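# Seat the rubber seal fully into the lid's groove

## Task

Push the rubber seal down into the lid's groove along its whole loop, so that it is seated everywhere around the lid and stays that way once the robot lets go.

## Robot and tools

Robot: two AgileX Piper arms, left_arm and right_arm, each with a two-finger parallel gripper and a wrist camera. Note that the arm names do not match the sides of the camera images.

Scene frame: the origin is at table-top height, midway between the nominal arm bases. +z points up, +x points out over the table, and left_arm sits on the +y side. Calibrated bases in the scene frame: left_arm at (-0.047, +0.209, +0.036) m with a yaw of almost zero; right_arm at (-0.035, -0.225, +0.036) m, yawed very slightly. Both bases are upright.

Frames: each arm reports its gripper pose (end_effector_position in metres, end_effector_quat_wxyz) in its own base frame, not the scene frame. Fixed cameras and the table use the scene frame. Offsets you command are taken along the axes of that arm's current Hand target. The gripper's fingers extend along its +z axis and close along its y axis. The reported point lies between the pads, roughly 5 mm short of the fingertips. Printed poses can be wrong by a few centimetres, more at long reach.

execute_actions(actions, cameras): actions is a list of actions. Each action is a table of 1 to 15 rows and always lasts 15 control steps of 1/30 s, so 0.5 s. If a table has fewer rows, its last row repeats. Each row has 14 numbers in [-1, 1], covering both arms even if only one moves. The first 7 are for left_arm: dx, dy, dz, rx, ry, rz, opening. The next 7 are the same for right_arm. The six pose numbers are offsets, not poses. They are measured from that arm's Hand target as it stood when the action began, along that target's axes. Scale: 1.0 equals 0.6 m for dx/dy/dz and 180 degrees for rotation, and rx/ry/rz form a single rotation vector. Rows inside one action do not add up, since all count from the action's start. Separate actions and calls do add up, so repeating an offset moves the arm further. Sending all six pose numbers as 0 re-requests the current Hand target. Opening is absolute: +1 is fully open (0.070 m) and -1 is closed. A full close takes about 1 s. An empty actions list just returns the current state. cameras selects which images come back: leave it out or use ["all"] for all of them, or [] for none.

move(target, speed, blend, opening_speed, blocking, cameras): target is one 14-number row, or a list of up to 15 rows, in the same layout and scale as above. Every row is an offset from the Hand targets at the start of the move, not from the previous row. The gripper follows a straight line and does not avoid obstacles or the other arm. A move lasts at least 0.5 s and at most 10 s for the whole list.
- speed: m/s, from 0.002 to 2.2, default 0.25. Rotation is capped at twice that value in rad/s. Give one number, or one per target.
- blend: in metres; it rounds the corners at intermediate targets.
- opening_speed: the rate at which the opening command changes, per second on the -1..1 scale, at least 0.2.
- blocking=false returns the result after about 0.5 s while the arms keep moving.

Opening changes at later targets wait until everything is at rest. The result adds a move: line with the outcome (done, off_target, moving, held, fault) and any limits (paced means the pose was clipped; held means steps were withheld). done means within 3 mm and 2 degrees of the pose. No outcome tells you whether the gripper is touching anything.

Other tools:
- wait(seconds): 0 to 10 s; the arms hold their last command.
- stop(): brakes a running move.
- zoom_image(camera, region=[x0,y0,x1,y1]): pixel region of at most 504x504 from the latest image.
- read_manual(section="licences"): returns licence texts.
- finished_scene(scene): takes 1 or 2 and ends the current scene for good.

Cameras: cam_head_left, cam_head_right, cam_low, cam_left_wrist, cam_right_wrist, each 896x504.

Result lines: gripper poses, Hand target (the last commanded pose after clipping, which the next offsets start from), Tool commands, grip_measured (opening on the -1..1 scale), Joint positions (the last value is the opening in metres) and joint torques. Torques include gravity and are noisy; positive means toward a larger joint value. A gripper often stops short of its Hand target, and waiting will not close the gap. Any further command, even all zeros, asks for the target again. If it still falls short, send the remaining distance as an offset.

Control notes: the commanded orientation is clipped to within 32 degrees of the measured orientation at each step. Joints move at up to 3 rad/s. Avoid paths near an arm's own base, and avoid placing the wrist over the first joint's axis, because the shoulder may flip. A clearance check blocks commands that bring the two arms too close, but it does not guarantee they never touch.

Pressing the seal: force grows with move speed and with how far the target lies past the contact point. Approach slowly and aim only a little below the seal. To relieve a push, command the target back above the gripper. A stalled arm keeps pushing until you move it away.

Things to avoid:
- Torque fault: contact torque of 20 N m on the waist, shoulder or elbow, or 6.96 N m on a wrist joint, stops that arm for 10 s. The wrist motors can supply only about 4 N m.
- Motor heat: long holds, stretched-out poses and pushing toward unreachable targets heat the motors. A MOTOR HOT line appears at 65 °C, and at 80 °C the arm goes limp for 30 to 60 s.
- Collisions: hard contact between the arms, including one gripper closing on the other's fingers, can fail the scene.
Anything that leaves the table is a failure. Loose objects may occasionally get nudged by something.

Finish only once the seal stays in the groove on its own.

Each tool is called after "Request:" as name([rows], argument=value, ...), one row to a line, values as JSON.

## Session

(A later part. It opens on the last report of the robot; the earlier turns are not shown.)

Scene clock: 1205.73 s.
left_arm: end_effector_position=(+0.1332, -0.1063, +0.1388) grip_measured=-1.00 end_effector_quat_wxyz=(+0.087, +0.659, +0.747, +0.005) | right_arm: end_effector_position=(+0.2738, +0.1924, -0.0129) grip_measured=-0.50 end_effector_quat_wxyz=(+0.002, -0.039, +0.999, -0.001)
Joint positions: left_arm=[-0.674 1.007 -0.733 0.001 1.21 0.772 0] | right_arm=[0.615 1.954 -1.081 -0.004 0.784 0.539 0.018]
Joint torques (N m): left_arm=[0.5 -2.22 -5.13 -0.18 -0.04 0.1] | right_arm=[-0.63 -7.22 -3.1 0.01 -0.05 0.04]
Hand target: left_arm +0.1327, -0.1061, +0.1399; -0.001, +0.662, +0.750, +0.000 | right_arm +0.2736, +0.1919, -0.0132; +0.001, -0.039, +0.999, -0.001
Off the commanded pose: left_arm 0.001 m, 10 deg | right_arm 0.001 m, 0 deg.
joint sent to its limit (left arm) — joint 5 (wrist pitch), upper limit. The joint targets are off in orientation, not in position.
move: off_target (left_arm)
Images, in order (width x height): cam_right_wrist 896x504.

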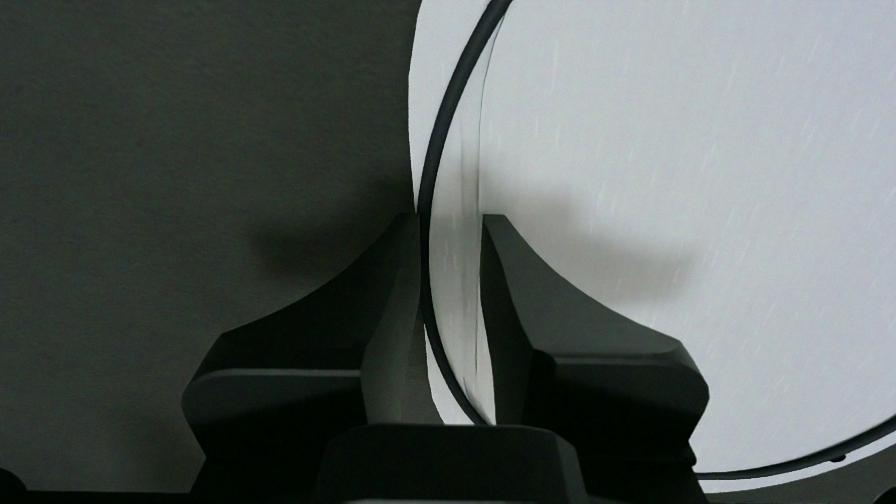

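Request:
move([
  [0,0,0,0,0,0,-1,0,0,-0.06,0,0,0,-0.5],
  [0,0,0,0,0,0,-1,-0.06,-0.005,-0.06,0,0,0,-0.5],
], speed=0.1, cameras=["cam_right_wrist"])

Request:
zoom_image(camera="cam_right_wrist", region=[340, 60, 580, 300])

Scene clock: 1221.17 s.
left_arm: end_effector_position=(+0.1332, -0.1063, +0.1390) grip_measured=-1.00 end_effector_quat_wxyz=(+0.087, +0.659, +0.747, +0.005) | right_arm: end_effector_position=(+0.3101, +0.1916, +0.0228) grip_measured=-0.50 end_effector_quat_wxyz=(+0.001, -0.039, +0.999, -0.001)
Joint positions: left_arm=[-0.674 1.006 -0.733 0.001 1.21 0.772 0] | right_arm=[0.556 1.969 -1.281 -0.004 0.968 0.48 0.018]
Joint torques (N m): left_arm=[0.39 -2.15 -4.94 -0.19 -0.1 0.09] | right_arm=[0.45 -9.2 -3.59 0.17 0.12 0.17]
Hand target: left_arm +0.1327, -0.1061, +0.1399; -0.001, +0.662, +0.750, +0.000 | right_arm +0.3096, +0.1918, +0.0229; +0.001, -0.039, +0.999, -0.001
Off the commanded pose: left_arm 0.001 m, 10 deg | right_arm 0.001 m, 0 deg.
joint sent to its limit (left arm) — joint 5 (wrist pitch), upper limit. The joint targets are off in orientation, not in position.
move: off_target (left_arm)
Images, in order (width x height): cam_right_wrist 896x504.

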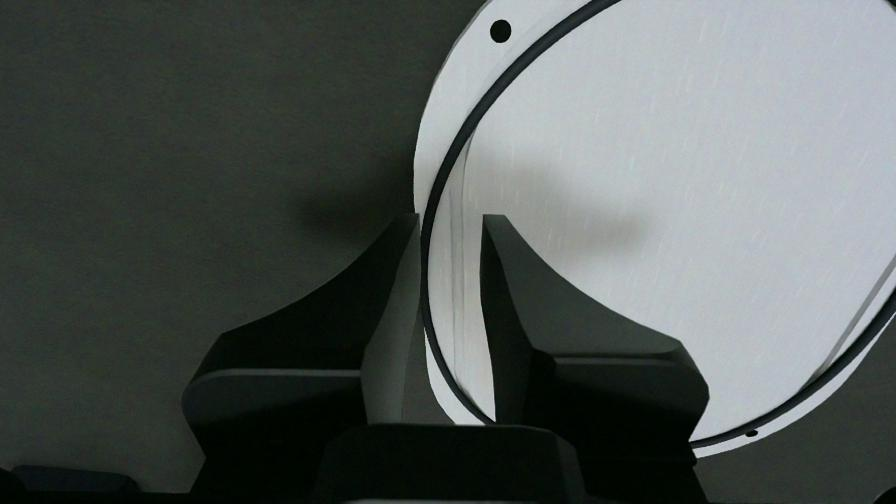

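Scaled by 2.100 from the camera's 896x504 image, which has a finer 1280x720 frame.

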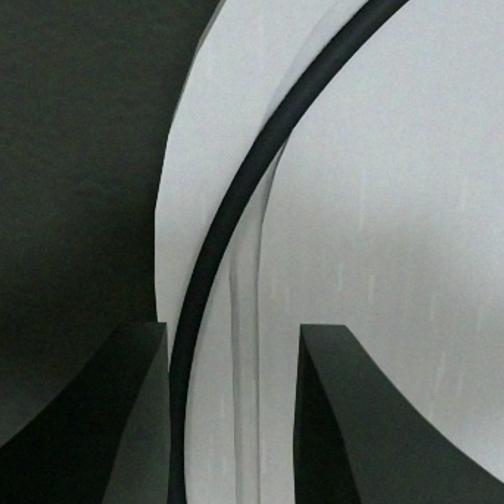

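Request:
move([
  [0,0,0,0,0,0,-1,-0.03,-0.03,-0.08,0,0,0,-0.5],
], speed=0.15, cameras=["cam_right_wrist"])

Request:
zoom_image(camera="cam_right_wrist", region=[400, 0, 896, 300])

Scene clock: 1227.53 s.
left_arm: end_effector_position=(+0.1332, -0.1063, +0.1389) grip_measured=-1.00 end_effector_quat_wxyz=(+0.087, +0.659, +0.747, +0.005) | right_arm: end_effector_position=(+0.3292, +0.1750, +0.0717) grip_measured=-0.50 end_effector_quat_wxyz=(+0.002, -0.039, +0.999, -0.001)
Joint positions: left_arm=[-0.674 1.006 -0.733 0.001 1.21 0.772 0] | right_arm=[0.491 1.925 -1.423 -0.004 1.154 0.415 0.018]
Joint torques (N m): left_arm=[0.69 -2.2 -5.56 -0.31 -0.12 0.09] | right_arm=[0.4 -7.75 -4.08 0.17 -0.15 0.15]
Hand target: left_arm +0.1327, -0.1061, +0.1399; -0.001, +0.662, +0.750, +0.000 | right_arm +0.3289, +0.1754, +0.0710; +0.001, -0.039, +0.999, -0.001
Off the commanded pose: left_arm 0.001 m, 10 deg | right_arm 0.001 m, 0 deg.
joint sent to its limit (left arm) — joint 5 (wrist pitch), upper limit. The joint targets are off in orientation, not in position.
move: off_target (left_arm)
Images, in order (width x height): cam_right_wrist 896x504.

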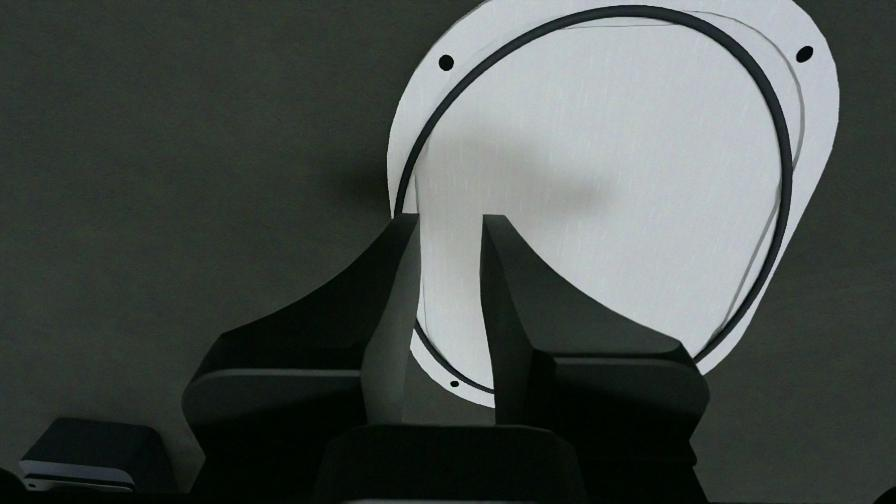

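Scaled by 1.016 from the camera's 896x504 image, which has a finer 1280x720 frame.

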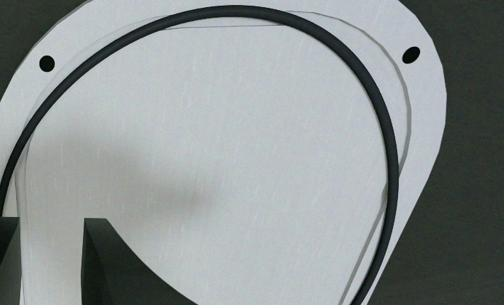

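Request:
move([
  [0,0,0,0,0,0,-1,0,0,-0.08,0,0,0,-1],
  [0,0,0,0,0,0,-1,0.237,-0.165,-0.088,0,0,0,-1],
], speed=0.2, cameras=["cam_right_wrist"])

Request:
zoom_image(camera="cam_right_wrist", region=[200, 0, 690, 240])

Scene clock: 1235.13 s.
left_arm: end_effector_position=(+0.1332, -0.1063, +0.1390) grip_measured=-1.00 end_effector_quat_wxyz=(+0.087, +0.659, +0.747, +0.005) | right_arm: end_effector_position=(+0.1946, +0.0655, +0.1233) grip_measured=-1.00 end_effector_quat_wxyz=(+0.007, -0.039, +0.999, +0.001)
Joint positions: left_arm=[-0.674 1.006 -0.733 0.001 1.21 0.772 0] | right_arm=[0.328 1.286 -0.872 -0.003 1.229 0.251 0]
Joint torques (N m): left_arm=[0.25 -2.28 -4.96 -0.32 -0.09 0.04] | right_arm=[0.08 -1.56 -6.11 0.14 0.04 0.17]
Hand target: left_arm +0.1327, -0.1061, +0.1399; -0.001, +0.662, +0.750, +0.000 | right_arm +0.1947, +0.0657, +0.1237; +0.001, -0.039, +0.999, -0.001
Off the commanded pose: left_arm 0.001 m, 10 deg | right_arm 0.000 m, 1 deg.
joint sent to its limit (left arm) — joint 5 (wrist pitch), upper limit. The joint targets are off in orientation, not in position.
joint sent to its limit (right arm) — joint 5 (wrist pitch), upper limit. The joint targets still meet the commanded pose.
move: off_target (left_arm)
Images, in order (width x height): cam_right_wrist 896x504.

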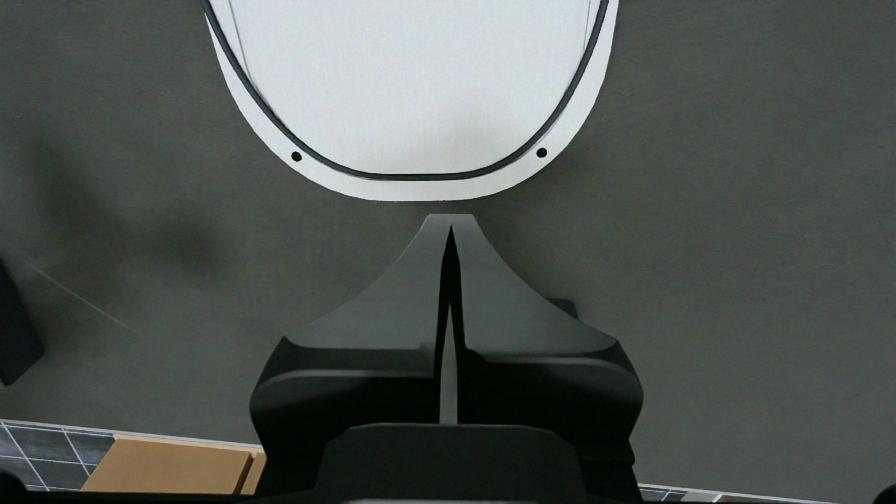

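Scaled by 1.029 from the camera's 896x504 image, which has a finer 1280x720 frame.

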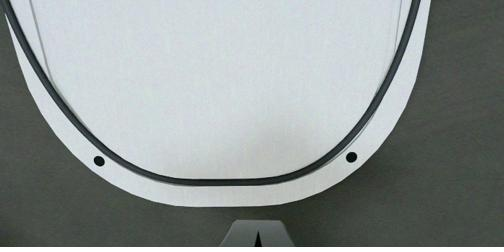

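Request:
zoom_image(camera="cam_right_wrist", region=[380, 100, 640, 220])

Request:
zoom_image(camera="cam_right_wrist", region=[200, 0, 400, 200])

Request:
zoom_image(camera="cam_head_left", region=[250, 100, 700, 504])

Scaled by 1.938 from the camera's 896x504 image, which has a finer 1280x720 frame.

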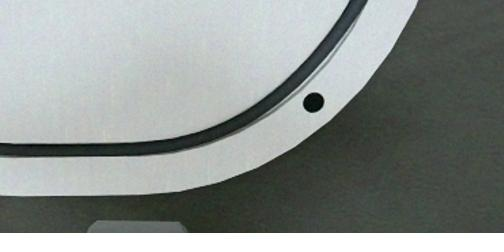

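Scaled by 2.520 from the camera's 896x504 image, which has a finer 1280x720 frame.

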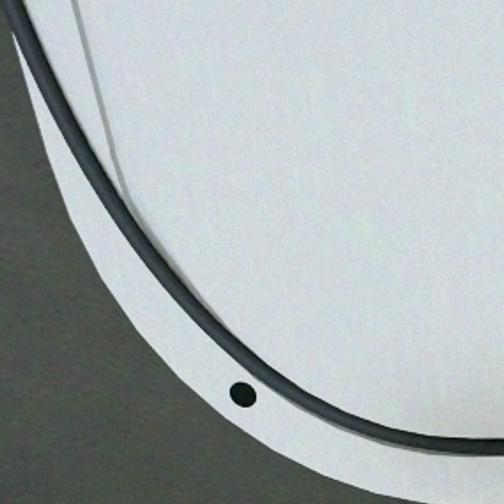

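This scene's latest camera images include none from cam_head_left. They are from: cam_right_wrist. cam_head_left's image comes with the result of a call that names it in "cameras".

Request:
execute_actions(actions=[], cameras=["cam_low","cam_head_left"])

Request:
zoom_image(camera="cam_low", region=[300, 100, 750, 400])

Scene clock: 1242.93 s.
left_arm: end_effector_position=(+0.1332, -0.1063, +0.1390) grip_measured=-1.00 end_effector_quat_wxyz=(+0.087, +0.659, +0.747, +0.005) | right_arm: end_effector_position=(+0.1949, +0.0656, +0.1233) grip_measured=-1.00 end_effector_quat_wxyz=(+0.007, -0.039, +0.999, +0.001)
Joint positions: left_arm=[-0.674 1.006 -0.733 0.001 1.21 0.772 0] | right_arm=[0.328 1.287 -0.872 -0.003 1.229 0.251 0]
Joint torques (N m): left_arm=[0.42 -2.14 -5.24 -0.25 -0.05 0.08] | right_arm=[0.42 -1.65 -6.31 0.15 -0.01 0.18]
Hand target: left_arm +0.1327, -0.1061, +0.1399; -0.001, +0.662, +0.750, +0.000 | right_arm +0.1947, +0.0657, +0.1237; +0.001, -0.039, +0.999, -0.001
Tool commands: left_gripper/opening=-1.0 right_gripper/opening=-1.0
Off the commanded pose: left_arm 0.001 m, 10 deg | right_arm 0.000 m, 1 deg.
Images, in order (width x height): cam_head_left 896x504, cam_low 896x504.

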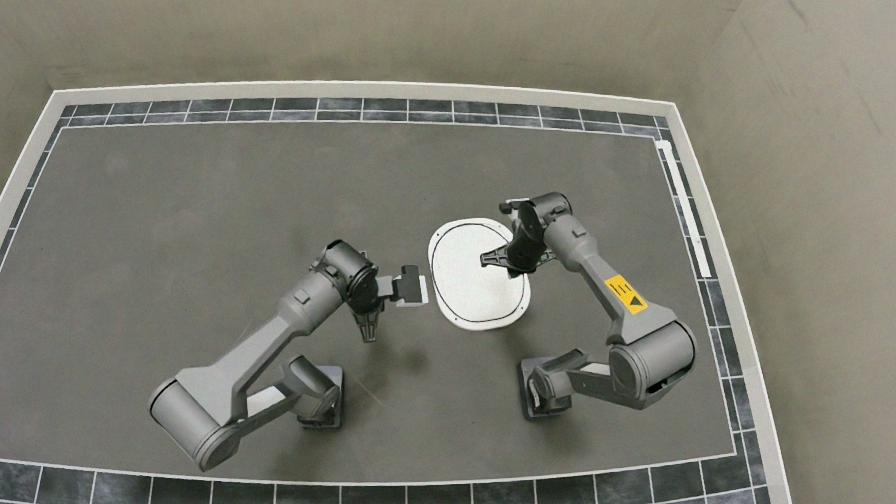

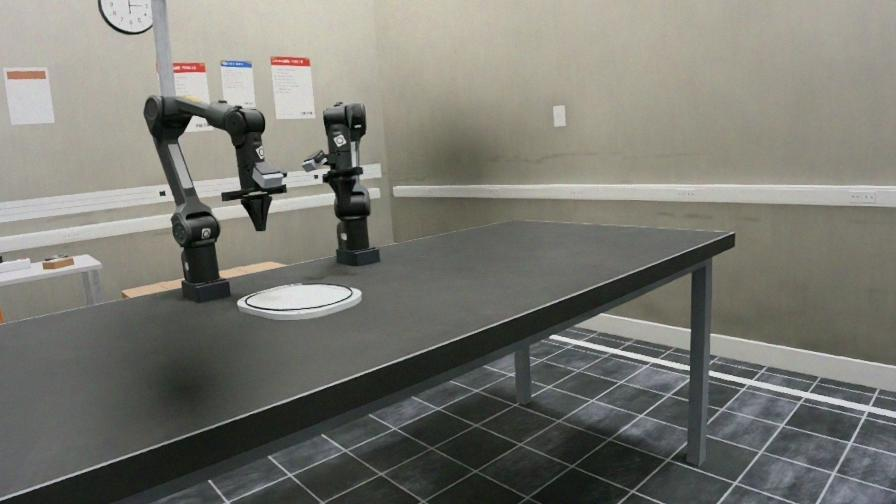

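Scaled by 1.120 from the camera's 896x504 image, which has a finer 1280x720 frame.

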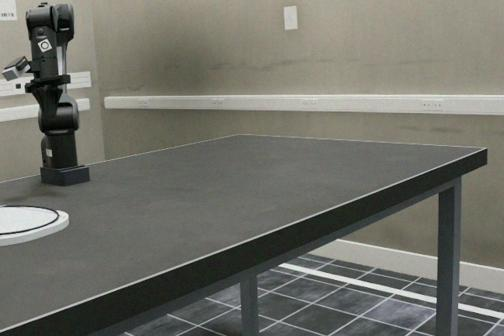

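Request:
move(target=[0,0,0,0,0,0,-1,0,-0.02,0.15,0,0,0,-0.2], speed=0.15, cameras=["cam_right_wrist"])

Request:
zoom_image(camera="cam_right_wrist", region=[300, 60, 500, 200])

Request:
zoom_image(camera="cam_right_wrist", region=[480, 0, 680, 200])

Scene clock: 1249.57 s.
left_arm: end_effector_position=(+0.1332, -0.1063, +0.1389) grip_measured=-1.00 end_effector_quat_wxyz=(+0.087, +0.659, +0.747, +0.005) | right_arm: end_effector_position=(+0.1954, +0.0536, +0.0332) grip_measured=-0.20 end_effector_quat_wxyz=(+0.000, -0.039, +0.999, -0.001)
Joint positions: left_arm=[-0.674 1.006 -0.733 0.001 1.21 0.772 0] | right_arm=[0.271 1.445 -0.617 -0.003 0.83 0.195 0.028]
Joint torques (N m): left_arm=[0.08 -2.3 -5.71 -0.33 -0.03 0.1] | right_arm=[-0.41 -4.38 -5.22 0.05 0.18 0.06]
Hand target: left_arm +0.1327, -0.1061, +0.1399; -0.001, +0.662, +0.750, +0.000 | right_arm +0.1958, +0.0535, +0.0337; +0.001, -0.039, +0.999, -0.001
Off the commanded pose: left_arm 0.001 m, 10 deg | right_arm 0.001 m, 0 deg.
joint sent to its limit (left arm) — joint 5 (wrist pitch), upper limit. The joint targets are off in orientation, not in position.
move: off_target (left_arm)
Images, in order (width x height): cam_right_wrist 896x504.

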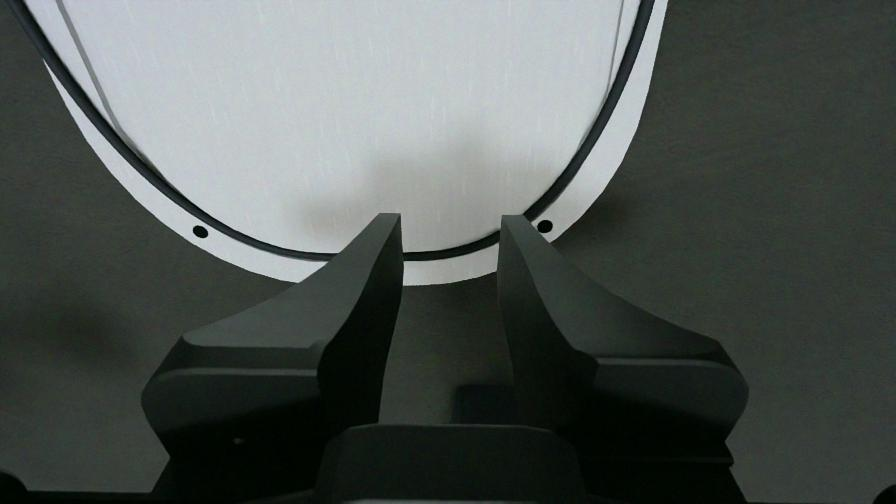

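Scaled by 2.520 from the camera's 896x504 image, which has a finer 1280x720 frame.

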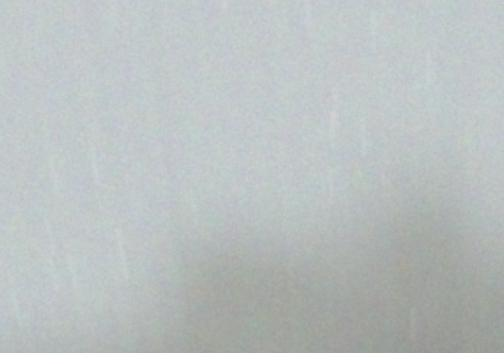

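Scaled by 2.520 from the camera's 896x504 image, which has a finer 1280x720 frame.

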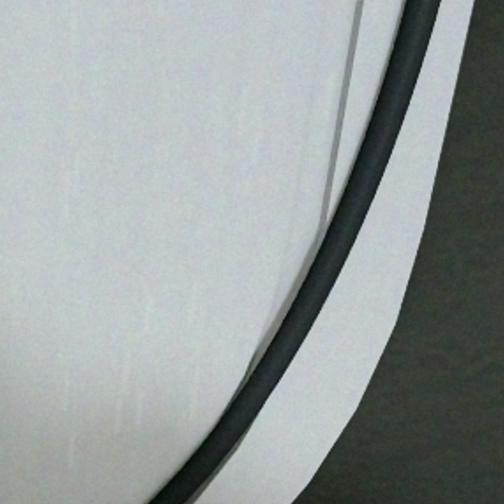

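Request:
move([
  [0,0,0,0,0,0,-1,0.045,0,0,0,0,0,-1],
  [0,0,0,0,0,0,-1,0.045,0,0.077,0,0,0,-1],
], speed=0.1, cameras=["cam_right_wrist"])

Request:
zoom_image(camera="cam_right_wrist", region=[340, 60, 580, 300])

Scene clock: 1261.00 s.
left_arm: end_effector_position=(+0.1332, -0.1063, +0.1390) grip_measured=-1.00 end_effector_quat_wxyz=(+0.087, +0.659, +0.747, +0.005) | right_arm: end_effector_position=(+0.1686, +0.0515, -0.0129) grip_measured=-1.00 end_effector_quat_wxyz=(+0.000, -0.039, +0.999, -0.001)
Joint positions: left_arm=[-0.674 1.006 -0.733 0.001 1.21 0.772 0] | right_arm=[0.299 1.51 -0.428 -0.004 0.575 0.224 0]
Joint torques (N m): left_arm=[0.29 -2.08 -5.18 -0.32 -0.08 0.03] | right_arm=[-0.63 -3.99 -3.62 0.02 0.18 0.19]
Hand target: left_arm +0.1327, -0.1061, +0.1399; -0.001, +0.662, +0.750, +0.000 | right_arm +0.1690, +0.0513, -0.0125; +0.001, -0.039, +0.999, -0.001
Off the commanded pose: left_arm 0.001 m, 10 deg | right_arm 0.001 m, 0 deg.
joint sent to its limit (left arm) — joint 5 (wrist pitch), upper limit. The joint targets are off in orientation, not in position.
move: off_target (left_arm)
Images, in order (width x height): cam_right_wrist 896x504.

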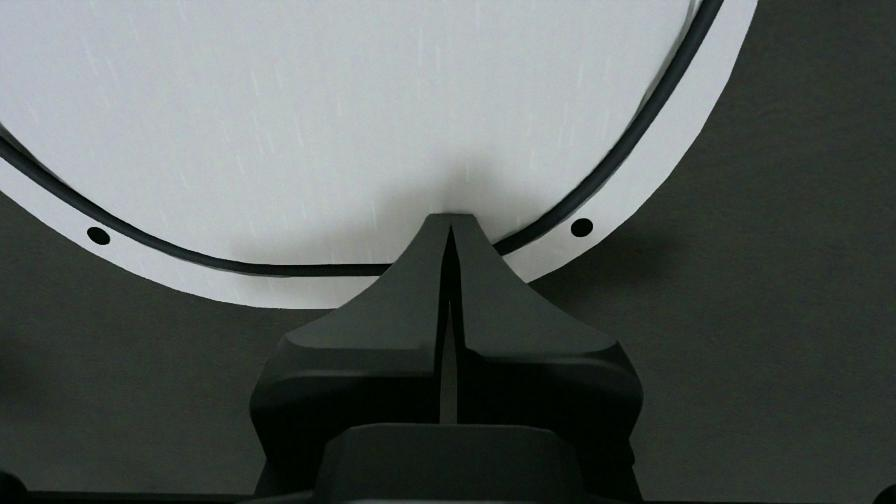

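Scaled by 2.100 from the camera's 896x504 image, which has a finer 1280x720 frame.

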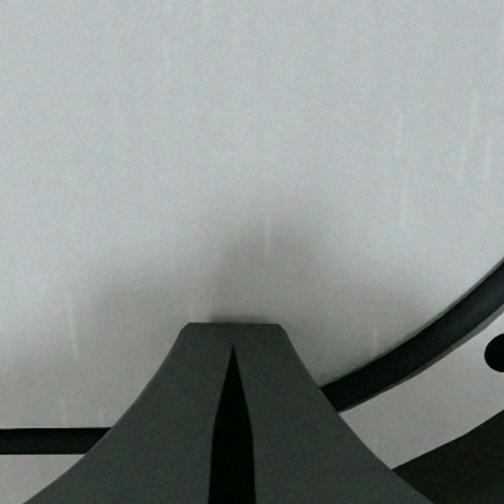

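Request:
move([
  [0,0,0,0,0,0,-1,0.012,0,0,0,0,0,-1],
  [0,0,0,0,0,0,-1,0.012,0,0.008,0,0,0,-1],
], speed=0.05, cameras=[])

Request:
move(target=[0,0,0,0,0,0,-1,0,0,0.005,0,0,0,-1], speed=0.03, cameras=[])

Request:
move(target=[0,0,0,0,0,0,-1,0,0,0.01,0,0,0,-1], speed=0.03, cameras=[])

Request:
move(target=[0,0,0,0,0,0,-1,0,0,0.01,0,0,0,-1], speed=0.03, cameras=["cam_right_wrist"])

Scene clock: 1270.30 s.
left_arm: end_effector_position=(+0.1332, -0.1063, +0.1389) grip_measured=-1.00 end_effector_quat_wxyz=(+0.087, +0.659, +0.747, +0.005) | right_arm: end_effector_position=(+0.1622, +0.0508, -0.0173) grip_measured=-1.00 end_effector_quat_wxyz=(+0.002, -0.039, +0.999, -0.001)
Joint positions: left_arm=[-0.674 1.007 -0.733 0.001 1.21 0.772 0] | right_arm=[0.307 1.505 -0.394 -0.005 0.543 0.234 0]
Joint torques (N m): left_arm=[0.64 -2.58 -5.13 -0.31 -0.11 0.11] | right_arm=[0.44 -1.94 -2.96 0.03 0.19 0.19]
Hand target: left_arm +0.1327, -0.1061, +0.1399; -0.001, +0.662, +0.750, +0.000 | right_arm +0.1619, +0.0508, -0.0174; +0.001, -0.039, +0.999, -0.001
Off the commanded pose: left_arm 0.001 m, 10 deg | right_arm 0.000 m, 0 deg.
joint sent to its limit (left arm) — joint 5 (wrist pitch), upper limit. The joint targets are off in orientation, not in position.
move: off_target (left_arm)
No camera images: "cameras" was empty.

Scene clock: 1271.03 s.
left_arm: end_effector_position=(+0.1332, -0.1063, +0.1389) grip_measured=-1.00 end_effector_quat_wxyz=(+0.087, +0.659, +0.747, +0.005) | right_arm: end_effector_position=(+0.1623, +0.0508, -0.0191) grip_measured=-1.00 end_effector_quat_wxyz=(+0.002, -0.038, +0.999, -0.001)
Joint positions: left_arm=[-0.674 1.007 -0.733 0.001 1.21 0.772 0] | right_arm=[0.307 1.514 -0.391 -0.005 0.531 0.235 0]
Joint torques (N m): left_arm=[0.38 -2.1 -5.49 -0.23 -0.11 0.07] | right_arm=[0.44 7.76 2.62 0.07 -2.84 0.2]
Hand target: left_arm +0.1327, -0.1061, +0.1399; -0.001, +0.662, +0.750, +0.000 | right_arm +0.1619, +0.0508, -0.0204; +0.001, -0.039, +0.999, -0.001
Off the commanded pose: left_arm 0.001 m, 10 deg | right_arm 0.001 m, 0 deg.
joint sent to its limit (left arm) — joint 5 (wrist pitch), upper limit. The joint targets are off in orientation, not in position.
move: off_target (left_arm)
No camera images: "cameras" was empty.

Scene clock: 1271.73 s.
left_arm: end_effector_position=(+0.1332, -0.1063, +0.1389) grip_measured=-1.00 end_effector_quat_wxyz=(+0.087, +0.659, +0.747, +0.005) | right_arm: end_effector_position=(+0.1626, +0.0509, -0.0185) grip_measured=-1.00 end_effector_quat_wxyz=(+0.001, -0.038, +0.999, -0.001)
Joint positions: left_arm=[-0.674 1.007 -0.733 0.001 1.21 0.772 0] | right_arm=[0.307 1.514 -0.395 -0.005 0.538 0.235 0]
Joint torques (N m): left_arm=[0.25 -2.33 -5.12 -0.31 -0.09 0.02] | right_arm=[-0.11 -0.15 -1.18 0.1 -0.98 0.1]
Hand target: left_arm +0.1327, -0.1061, +0.1399; -0.001, +0.662, +0.750, +0.000 | right_arm +0.1626, +0.0510, -0.0184; +0.001, -0.039, +0.999, -0.001 (not the last commanded pose)
Tool commands: left_gripper/opening=-1.0 right_gripper/opening=-1.0
Off the commanded pose: left_arm 0.001 m, 10 deg | right_arm 0.008 m, 0 deg.
TORQUE FAULT: the external load on joint 2 (shoulder) of the right arm reached its load limit, and that arm stopped. A torque fault puts only its own arm into a fault stop. That arm's remaining commands of this call were not run. That arm may still press on what stopped it. That arm is still stopped at the end of this call. That arm stays stopped for about 10 more seconds. Until then a move that you send moves the other arm only, and its call returns only when the move has ended. Once the stop has ended, the next robot result says so. If the stop ends while you think or write, that arm runs what you send next, counted from a new Hand target: where the arm stands when the stop ends. While its stop runs, that arm, its gripper or tool too, takes no new command. Until it ends, the stop uses up actions while you think or wait. An arm that is not stopped still takes commands.
joint sent to its limit (left arm) — joint 5 (wrist pitch), upper limit.
move: fault (right_arm), off_target (left_arm)
No camera images: "cameras" was empty.

not run: an earlier result of this reply reported a stop or a fault. Calls in your next reply go to the robot.

Request:
wait(seconds=6, cameras=[])

Request:
move([
  [0,0,0,0,0,0,-1,0,0,-0.03,0,0,0,-1],
  [0,0,0,0,0,0,-1,-0.015,0.05,-0.04,0,0,0,-1],
], speed=0.1, cameras=["cam_right_wrist"])

Request:
zoom_image(camera="cam_right_wrist", region=[260, 20, 500, 260])

Scene clock: 1297.17 s.
left_arm: end_effector_position=(+0.1332, -0.1063, +0.1390) grip_measured=-1.00 end_effector_quat_wxyz=(+0.087, +0.659, +0.747, +0.005) | right_arm: end_effector_position=(+0.1625, +0.0509, -0.0184) grip_measured=-1.00 end_effector_quat_wxyz=(+0.001, -0.038, +0.999, -0.001)
Joint positions: left_arm=[-0.674 1.006 -0.733 0.001 1.21 0.772 0] | right_arm=[0.307 1.513 -0.395 -0.005 0.539 0.235 0]
Joint torques (N m): left_arm=[0.55 -2.11 -5.1 -0.31 -0.07 0.01] | right_arm=[-0.11 1.64 -0.51 0.1 -1.03 0.1]
Hand target: left_arm +0.1327, -0.1061, +0.1399; -0.001, +0.662, +0.750, +0.000 | right_arm +0.1626, +0.0510, -0.0184; +0.001, -0.039, +0.999, -0.001 (not the last commanded pose)
Tool commands: left_gripper/opening=-1.0 right_gripper/opening=-1.0
Off the commanded pose: left_arm 0.001 m, 10 deg | right_arm 0.008 m, 0 deg.
TORQUE FAULT, CONTINUED: the right arm's stop, for the torque fault of joint 2 (shoulder) that an earlier result reported, is over. The rest of the stop counts as 20 of the actions that you can send in this scene. That arm's target is now where it stood when the stop ended, not its last command. That arm keeps its grip as last carried out and accepts commands again: back off and push less far. That arm stops again whenever a joint's load reaches its limit.
wait: 6.00 s; at rest from the start
No camera images: "cameras" was empty.

Scene clock: 1298.20 s.
left_arm: end_effector_position=(+0.1332, -0.1063, +0.1390) grip_measured=-1.00 end_effector_quat_wxyz=(+0.087, +0.659, +0.747, +0.005) | right_arm: end_effector_position=(+0.1696, +0.0824, +0.0057) grip_measured=-1.00 end_effector_quat_wxyz=(+0.002, -0.039, +0.999, -0.001)
Joint positions: left_arm=[-0.674 1.006 -0.733 0.001 1.21 0.772 0] | right_arm=[0.455 1.478 -0.505 -0.004 0.682 0.381 0]
Joint torques (N m): left_arm=[0.35 -2.11 -5.55 -0.25 -0.06 0.07] | right_arm=[-0.75 -2.61 -2.75 0.01 0.17 -0.01]
Hand target: left_arm +0.1327, -0.1061, +0.1399; -0.001, +0.662, +0.750, +0.000 | right_arm +0.1692, +0.0816, +0.0055; +0.001, -0.039, +0.999, -0.001
Off the commanded pose: left_arm 0.001 m, 10 deg | right_arm 0.001 m, 0 deg.
joint sent to its limit (left arm) — joint 5 (wrist pitch), upper limit. The joint targets are off in orientation, not in position.
move: off_target (left_arm)
Images, in order (width x height): cam_right_wrist 896x504.

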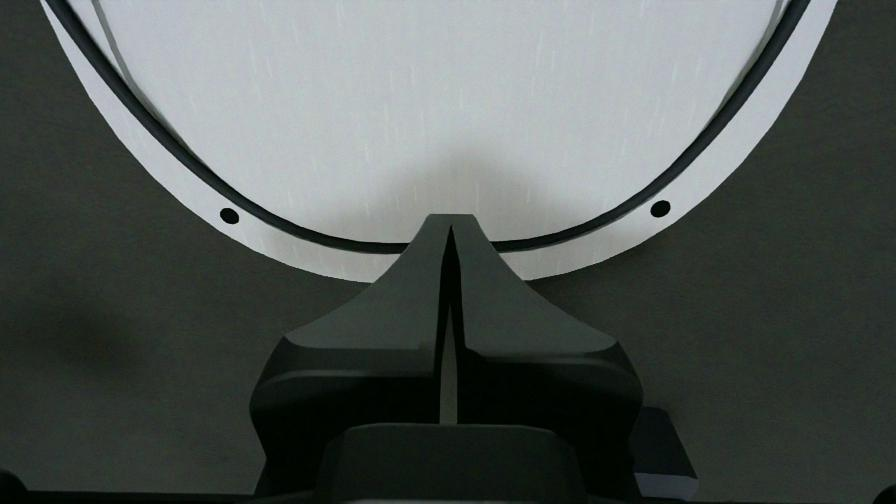

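Scaled by 2.100 from the camera's 896x504 image, which has a finer 1280x720 frame.

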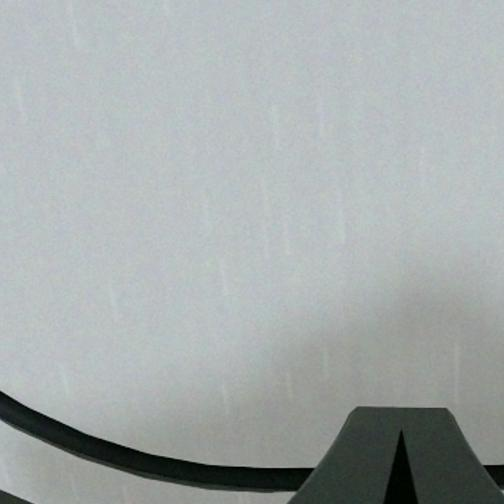

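Request:
move([
  [0,0,0,0,0,0,-1,0.013,0.067,0.0,0,0,0,-1],
  [0,0,0,0,0,0,-1,0.013,0.067,0.0427,0,0,0,-1],
  [0,0,0,0,0,0,-1,0.013,0.067,0.01,0,0,0,-1],
  [0,0,0,0,0,0,-1,0.002,0.097,0.01,0,0,0,-1],
  [0,0,0,0,0,0,-1,0.002,0.097,0.0427,0,0,0,-1],
  [0,0,0,0,0,0,-1,0.002,0.097,0.0,0,0,0,-1],
], speed=0.1, cameras=["cam_right_wrist"])

Request:
zoom_image(camera="cam_right_wrist", region=[300, 60, 540, 300])

Scene clock: 1311.83 s.
left_arm: end_effector_position=(+0.1332, -0.1063, +0.1390) grip_measured=-1.00 end_effector_quat_wxyz=(+0.087, +0.659, +0.747, +0.005) | right_arm: end_effector_position=(+0.1635, +0.1395, +0.0054) grip_measured=-1.00 end_effector_quat_wxyz=(+0.001, -0.039, +0.999, -0.002)
Joint positions: left_arm=[-0.674 1.006 -0.733 0.001 1.21 0.772 0] | right_arm=[0.711 1.566 -0.604 -0.006 0.696 0.637 0]
Joint torques (N m): left_arm=[0.06 -2.38 -4.87 -0.25 -0.07 0.03] | right_arm=[-0.59 -3.64 -3.83 0.17 -0.15 0]
Hand target: left_arm +0.1327, -0.1061, +0.1399; -0.001, +0.662, +0.750, +0.000 | right_arm +0.1635, +0.1396, +0.0054; +0.001, -0.039, +0.999, -0.001
Off the commanded pose: left_arm 0.001 m, 10 deg | right_arm 0.000 m, 0 deg.
joint sent to its limit (left arm) — joint 5 (wrist pitch), upper limit. The joint targets are off in orientation, not in position.
move: off_target (left_arm)
Images, in order (width x height): cam_right_wrist 896x504.

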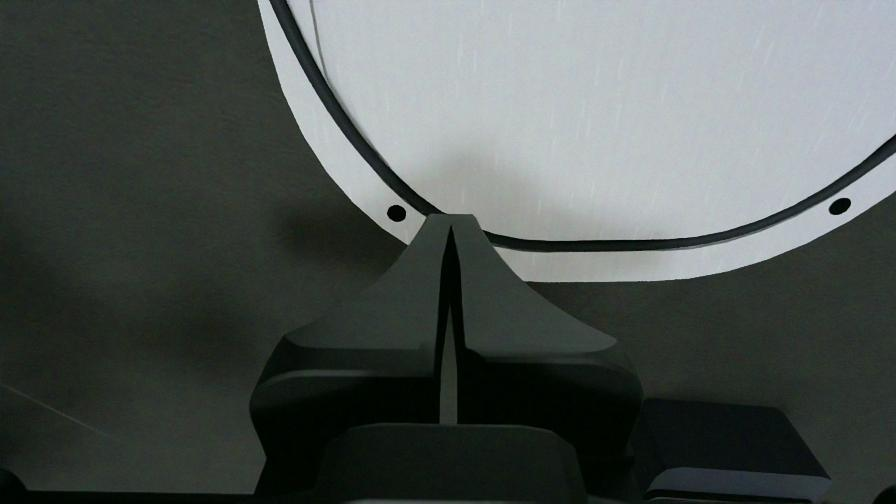

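Scaled by 2.100 from the camera's 896x504 image, which has a finer 1280x720 frame.

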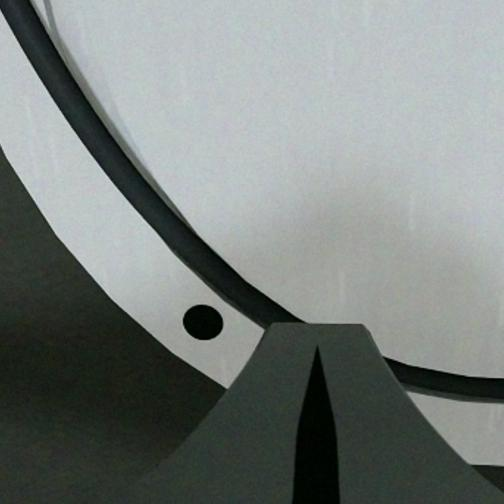

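Request:
move([
  [0,0,0,0,0,0,-1,-0.017,0.022,0.0,0,0,0,-1],
  [0,0,0,0,0,0,-1,-0.017,0.022,0.0427,0,0,0,-1],
  [0,0,0,0,0,0,-1,-0.017,0.022,0.01,0,0,0,-1],
  [0,0,0,0,0,0,-1,-0.032,0.036,0.01,0,0,0,-1],
  [0,0,0,0,0,0,-1,-0.032,0.036,0.0427,0,0,0,-1],
  [0,0,0,0,0,0,-1,-0.032,0.036,0.0,0,0,0,-1],
], speed=0.1, cameras=["cam_right_wrist"])

Request:
zoom_image(camera="cam_right_wrist", region=[300, 60, 540, 300])

Scene clock: 1322.23 s.
left_arm: end_effector_position=(+0.1332, -0.1063, +0.1390) grip_measured=-1.00 end_effector_quat_wxyz=(+0.087, +0.659, +0.747, +0.005) | right_arm: end_effector_position=(+0.1809, +0.1625, +0.0054) grip_measured=-1.00 end_effector_quat_wxyz=(+0.001, -0.039, +0.999, -0.001)
Joint positions: left_arm=[-0.674 1.006 -0.733 0.001 1.21 0.772 0] | right_arm=[0.735 1.653 -0.714 -0.005 0.72 0.661 0]
Joint torques (N m): left_arm=[0.34 -1.96 -5.55 -0.27 -0.09 0.04] | right_arm=[0.33 -4.65 -3.89 0.17 -0.13 0.02]
Hand target: left_arm +0.1327, -0.1061, +0.1399; -0.001, +0.662, +0.750, +0.000 | right_arm +0.1809, +0.1626, +0.0053; +0.001, -0.039, +0.999, -0.001
Off the commanded pose: left_arm 0.001 m, 10 deg | right_arm 0.000 m, 0 deg.
joint sent to its limit (left arm) — joint 5 (wrist pitch), upper limit. The joint targets are off in orientation, not in position.
move: off_target (left_arm)
Images, in order (width x height): cam_right_wrist 896x504.

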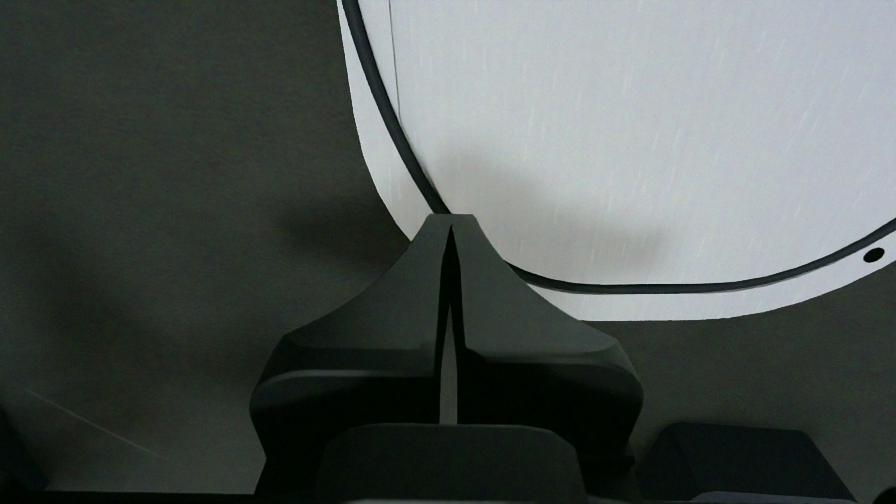

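Scaled by 2.100 from the camera's 896x504 image, which has a finer 1280x720 frame.

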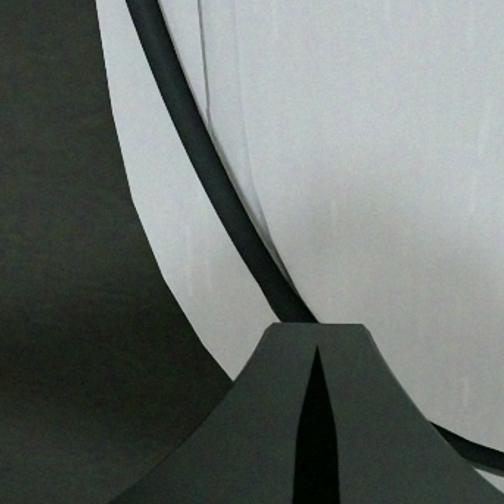

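Request:
move([
  [0,0,0,0,0,0,-1,-0.033,0.0245,0.0,0,0,-0.08,-0.5],
  [0,0,0,0,0,0,-1,-0.033,0.0245,0.031,0,0,-0.08,-0.5],
], speed=0.1, cameras=["cam_right_wrist"])

Request:
zoom_image(camera="cam_right_wrist", region=[340, 100, 580, 340])

Scene clock: 1334.50 s.
left_arm: end_effector_position=(+0.1332, -0.1063, +0.1390) grip_measured=-1.00 end_effector_quat_wxyz=(+0.087, +0.659, +0.747, +0.005) | right_arm: end_effector_position=(+0.1993, +0.1786, -0.0139) grip_measured=-0.50 end_effector_quat_wxyz=(+0.000, -0.164, +0.986, -0.002)
Joint positions: left_arm=[-0.674 1.006 -0.733 0.001 1.21 0.772 0] | right_arm=[0.733 1.778 -0.786 -0.005 0.668 0.407 0.018]
Joint torques (N m): left_arm=[0.44 -2.22 -4.93 -0.2 -0.09 0.08] | right_arm=[-0.63 -6.95 -3.58 0.02 0.17 0.2]
Hand target: left_arm +0.1327, -0.1061, +0.1399; -0.001, +0.662, +0.750, +0.000 | right_arm +0.1996, +0.1787, -0.0133; +0.001, -0.164, +0.986, -0.001
Off the commanded pose: left_arm 0.001 m, 10 deg | right_arm 0.001 m, 0 deg.
joint sent to its limit (left arm) — joint 5 (wrist pitch), upper limit. The joint targets are off in orientation, not in position.
move: off_target (left_arm)
Images, in order (width x height): cam_right_wrist 896x504.

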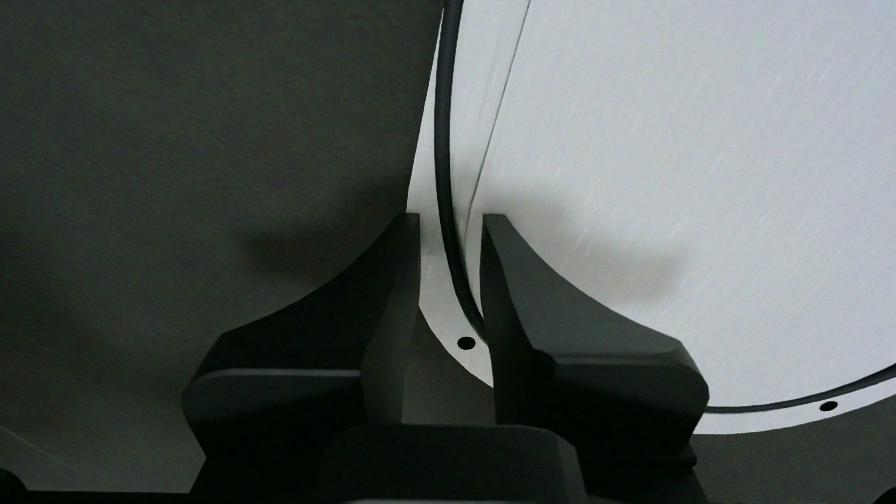

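Scaled by 2.100 from the camera's 896x504 image, which has a finer 1280x720 frame.

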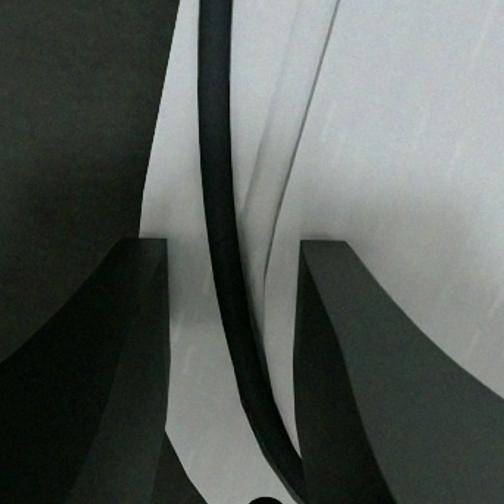

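Request:
move([
  [0,0,0,0,0,0,-1,0,0,0.008,0,0,0,-0.5],
  [0,0,0,0,0,0,-1,0,0,0.008,0,0,0,-0.97],
  [0,0,0,0,0,0,-1,0,-0.0038,0.008,0,0,0,-0.97],
  [0,0,0,0,0,0,-1,0,-0.0038,0.012,0,0,0,-0.97],
  [0,0,0,0,0,0,-1,0,-0.0038,0.012,0,0,0,-0.5],
  [0,0,0,0,0,0,-1,0,-0.0038,-0.005,0,0,0,-0.5],
], speed=0.08, cameras=["cam_right_wrist"])

Request:
zoom_image(camera="cam_right_wrist", region=[340, 100, 580, 340])

Scene clock: 1348.40 s.
left_arm: end_effector_position=(+0.1332, -0.1063, +0.1389) grip_measured=-1.00 end_effector_quat_wxyz=(+0.087, +0.659, +0.747, +0.005) | right_arm: end_effector_position=(+0.2000, +0.1759, -0.0107) grip_measured=-0.50 end_effector_quat_wxyz=(+0.000, -0.164, +0.987, -0.002)
Joint positions: left_arm=[-0.674 1.007 -0.733 0.001 1.21 0.772 0] | right_arm=[0.725 1.766 -0.786 -0.006 0.681 0.4 0.018]
Joint torques (N m): left_arm=[0.24 -2.39 -5.24 -0.21 -0.11 0.02] | right_arm=[0.59 -6.85 -5.01 0.18 -0.13 0.11]
Hand target: left_arm +0.1327, -0.1061, +0.1399; -0.001, +0.662, +0.750, +0.000 | right_arm +0.2003, +0.1766, -0.0103; +0.001, -0.164, +0.986, -0.001
Off the commanded pose: left_arm 0.001 m, 10 deg | right_arm 0.001 m, 0 deg.
joint sent to its limit (left arm) — joint 5 (wrist pitch), upper limit. The joint targets are off in orientation, not in position.
move: off_target (left_arm)
Images, in order (width x height): cam_right_wrist 896x504.

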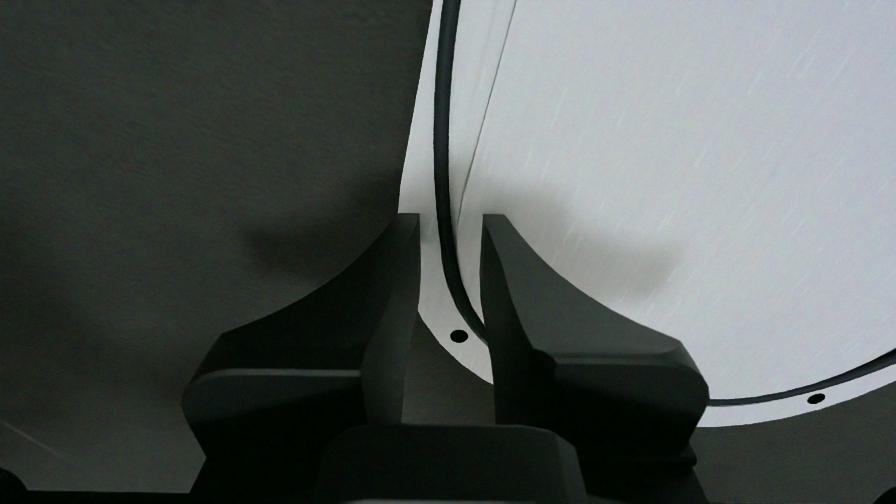

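Scaled by 2.100 from the camera's 896x504 image, which has a finer 1280x720 frame.

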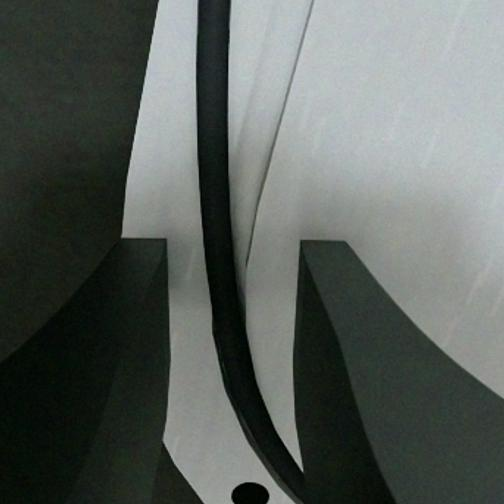

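Request:
move([
  [0,0,0,0,0,0,-1,0,0,-0.05,0,0,0,-0.5],
  [0,0,0,0,0,0,-1,0,0,-0.05,0,0,0,-1],
  [0,0,0,0,0,0,-1,0,0,0.0165,0,0,0,-1],
  [0,0,0,0,0,0,-1,0,0,-0.02,0,0,0,-1],
  [0,0,0,0,0,0,-1,-0.018,0.0015,-0.02,0,0,0.06,-0.5],
  [0,0,0,0,0,0,-1,-0.018,0.0015,0,0,0,0.06,-0.5],
], speed=0.08, cameras=["cam_right_wrist"])

Request:
zoom_image(camera="cam_right_wrist", region=[340, 100, 580, 340])

Scene clock: 1360.47 s.
left_arm: end_effector_position=(+0.1332, -0.1063, +0.1388) grip_measured=-1.00 end_effector_quat_wxyz=(+0.087, +0.659, +0.747, +0.005) | right_arm: end_effector_position=(+0.2102, +0.1811, -0.0102) grip_measured=-0.50 end_effector_quat_wxyz=(+0.001, -0.070, +0.998, -0.001)
Joint positions: left_arm=[-0.674 1.007 -0.733 0.001 1.21 0.772 0] | right_arm=[0.714 1.793 -0.831 -0.005 0.696 0.577 0.018]
Joint torques (N m): left_arm=[0.3 -2.11 -5.22 -0.17 -0.06 0.03] | right_arm=[-0.54 -5.82 -2.95 0.01 -0.05 0.06]
Hand target: left_arm +0.1327, -0.1061, +0.1399; -0.001, +0.662, +0.750, +0.000 | right_arm +0.2102, +0.1809, -0.0102; +0.001, -0.070, +0.998, -0.001
Off the commanded pose: left_arm 0.001 m, 10 deg | right_arm 0.000 m, 0 deg.
joint sent to its limit (left arm) — joint 5 (wrist pitch), upper limit. The joint targets are off in orientation, not in position.
move: off_target (left_arm)
Images, in order (width x height): cam_right_wrist 896x504.

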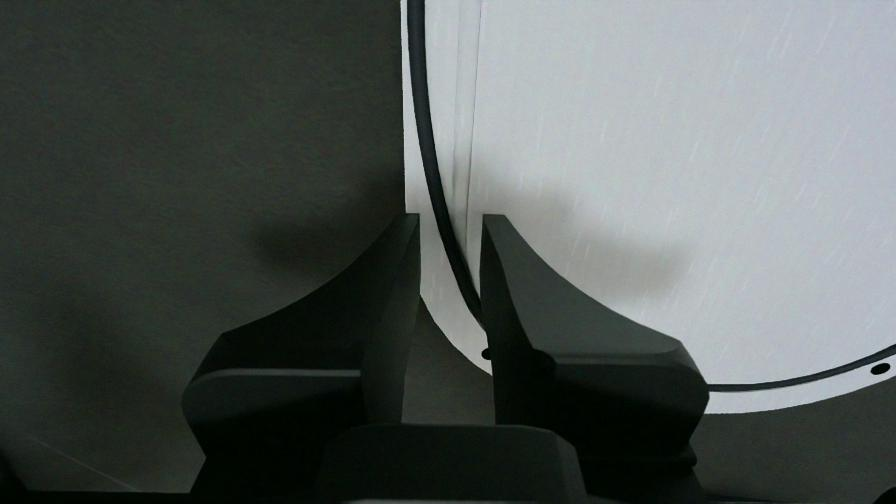

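Scaled by 2.100 from the camera's 896x504 image, which has a finer 1280x720 frame.

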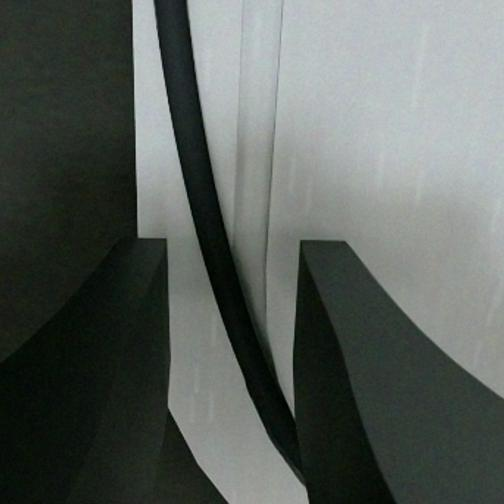

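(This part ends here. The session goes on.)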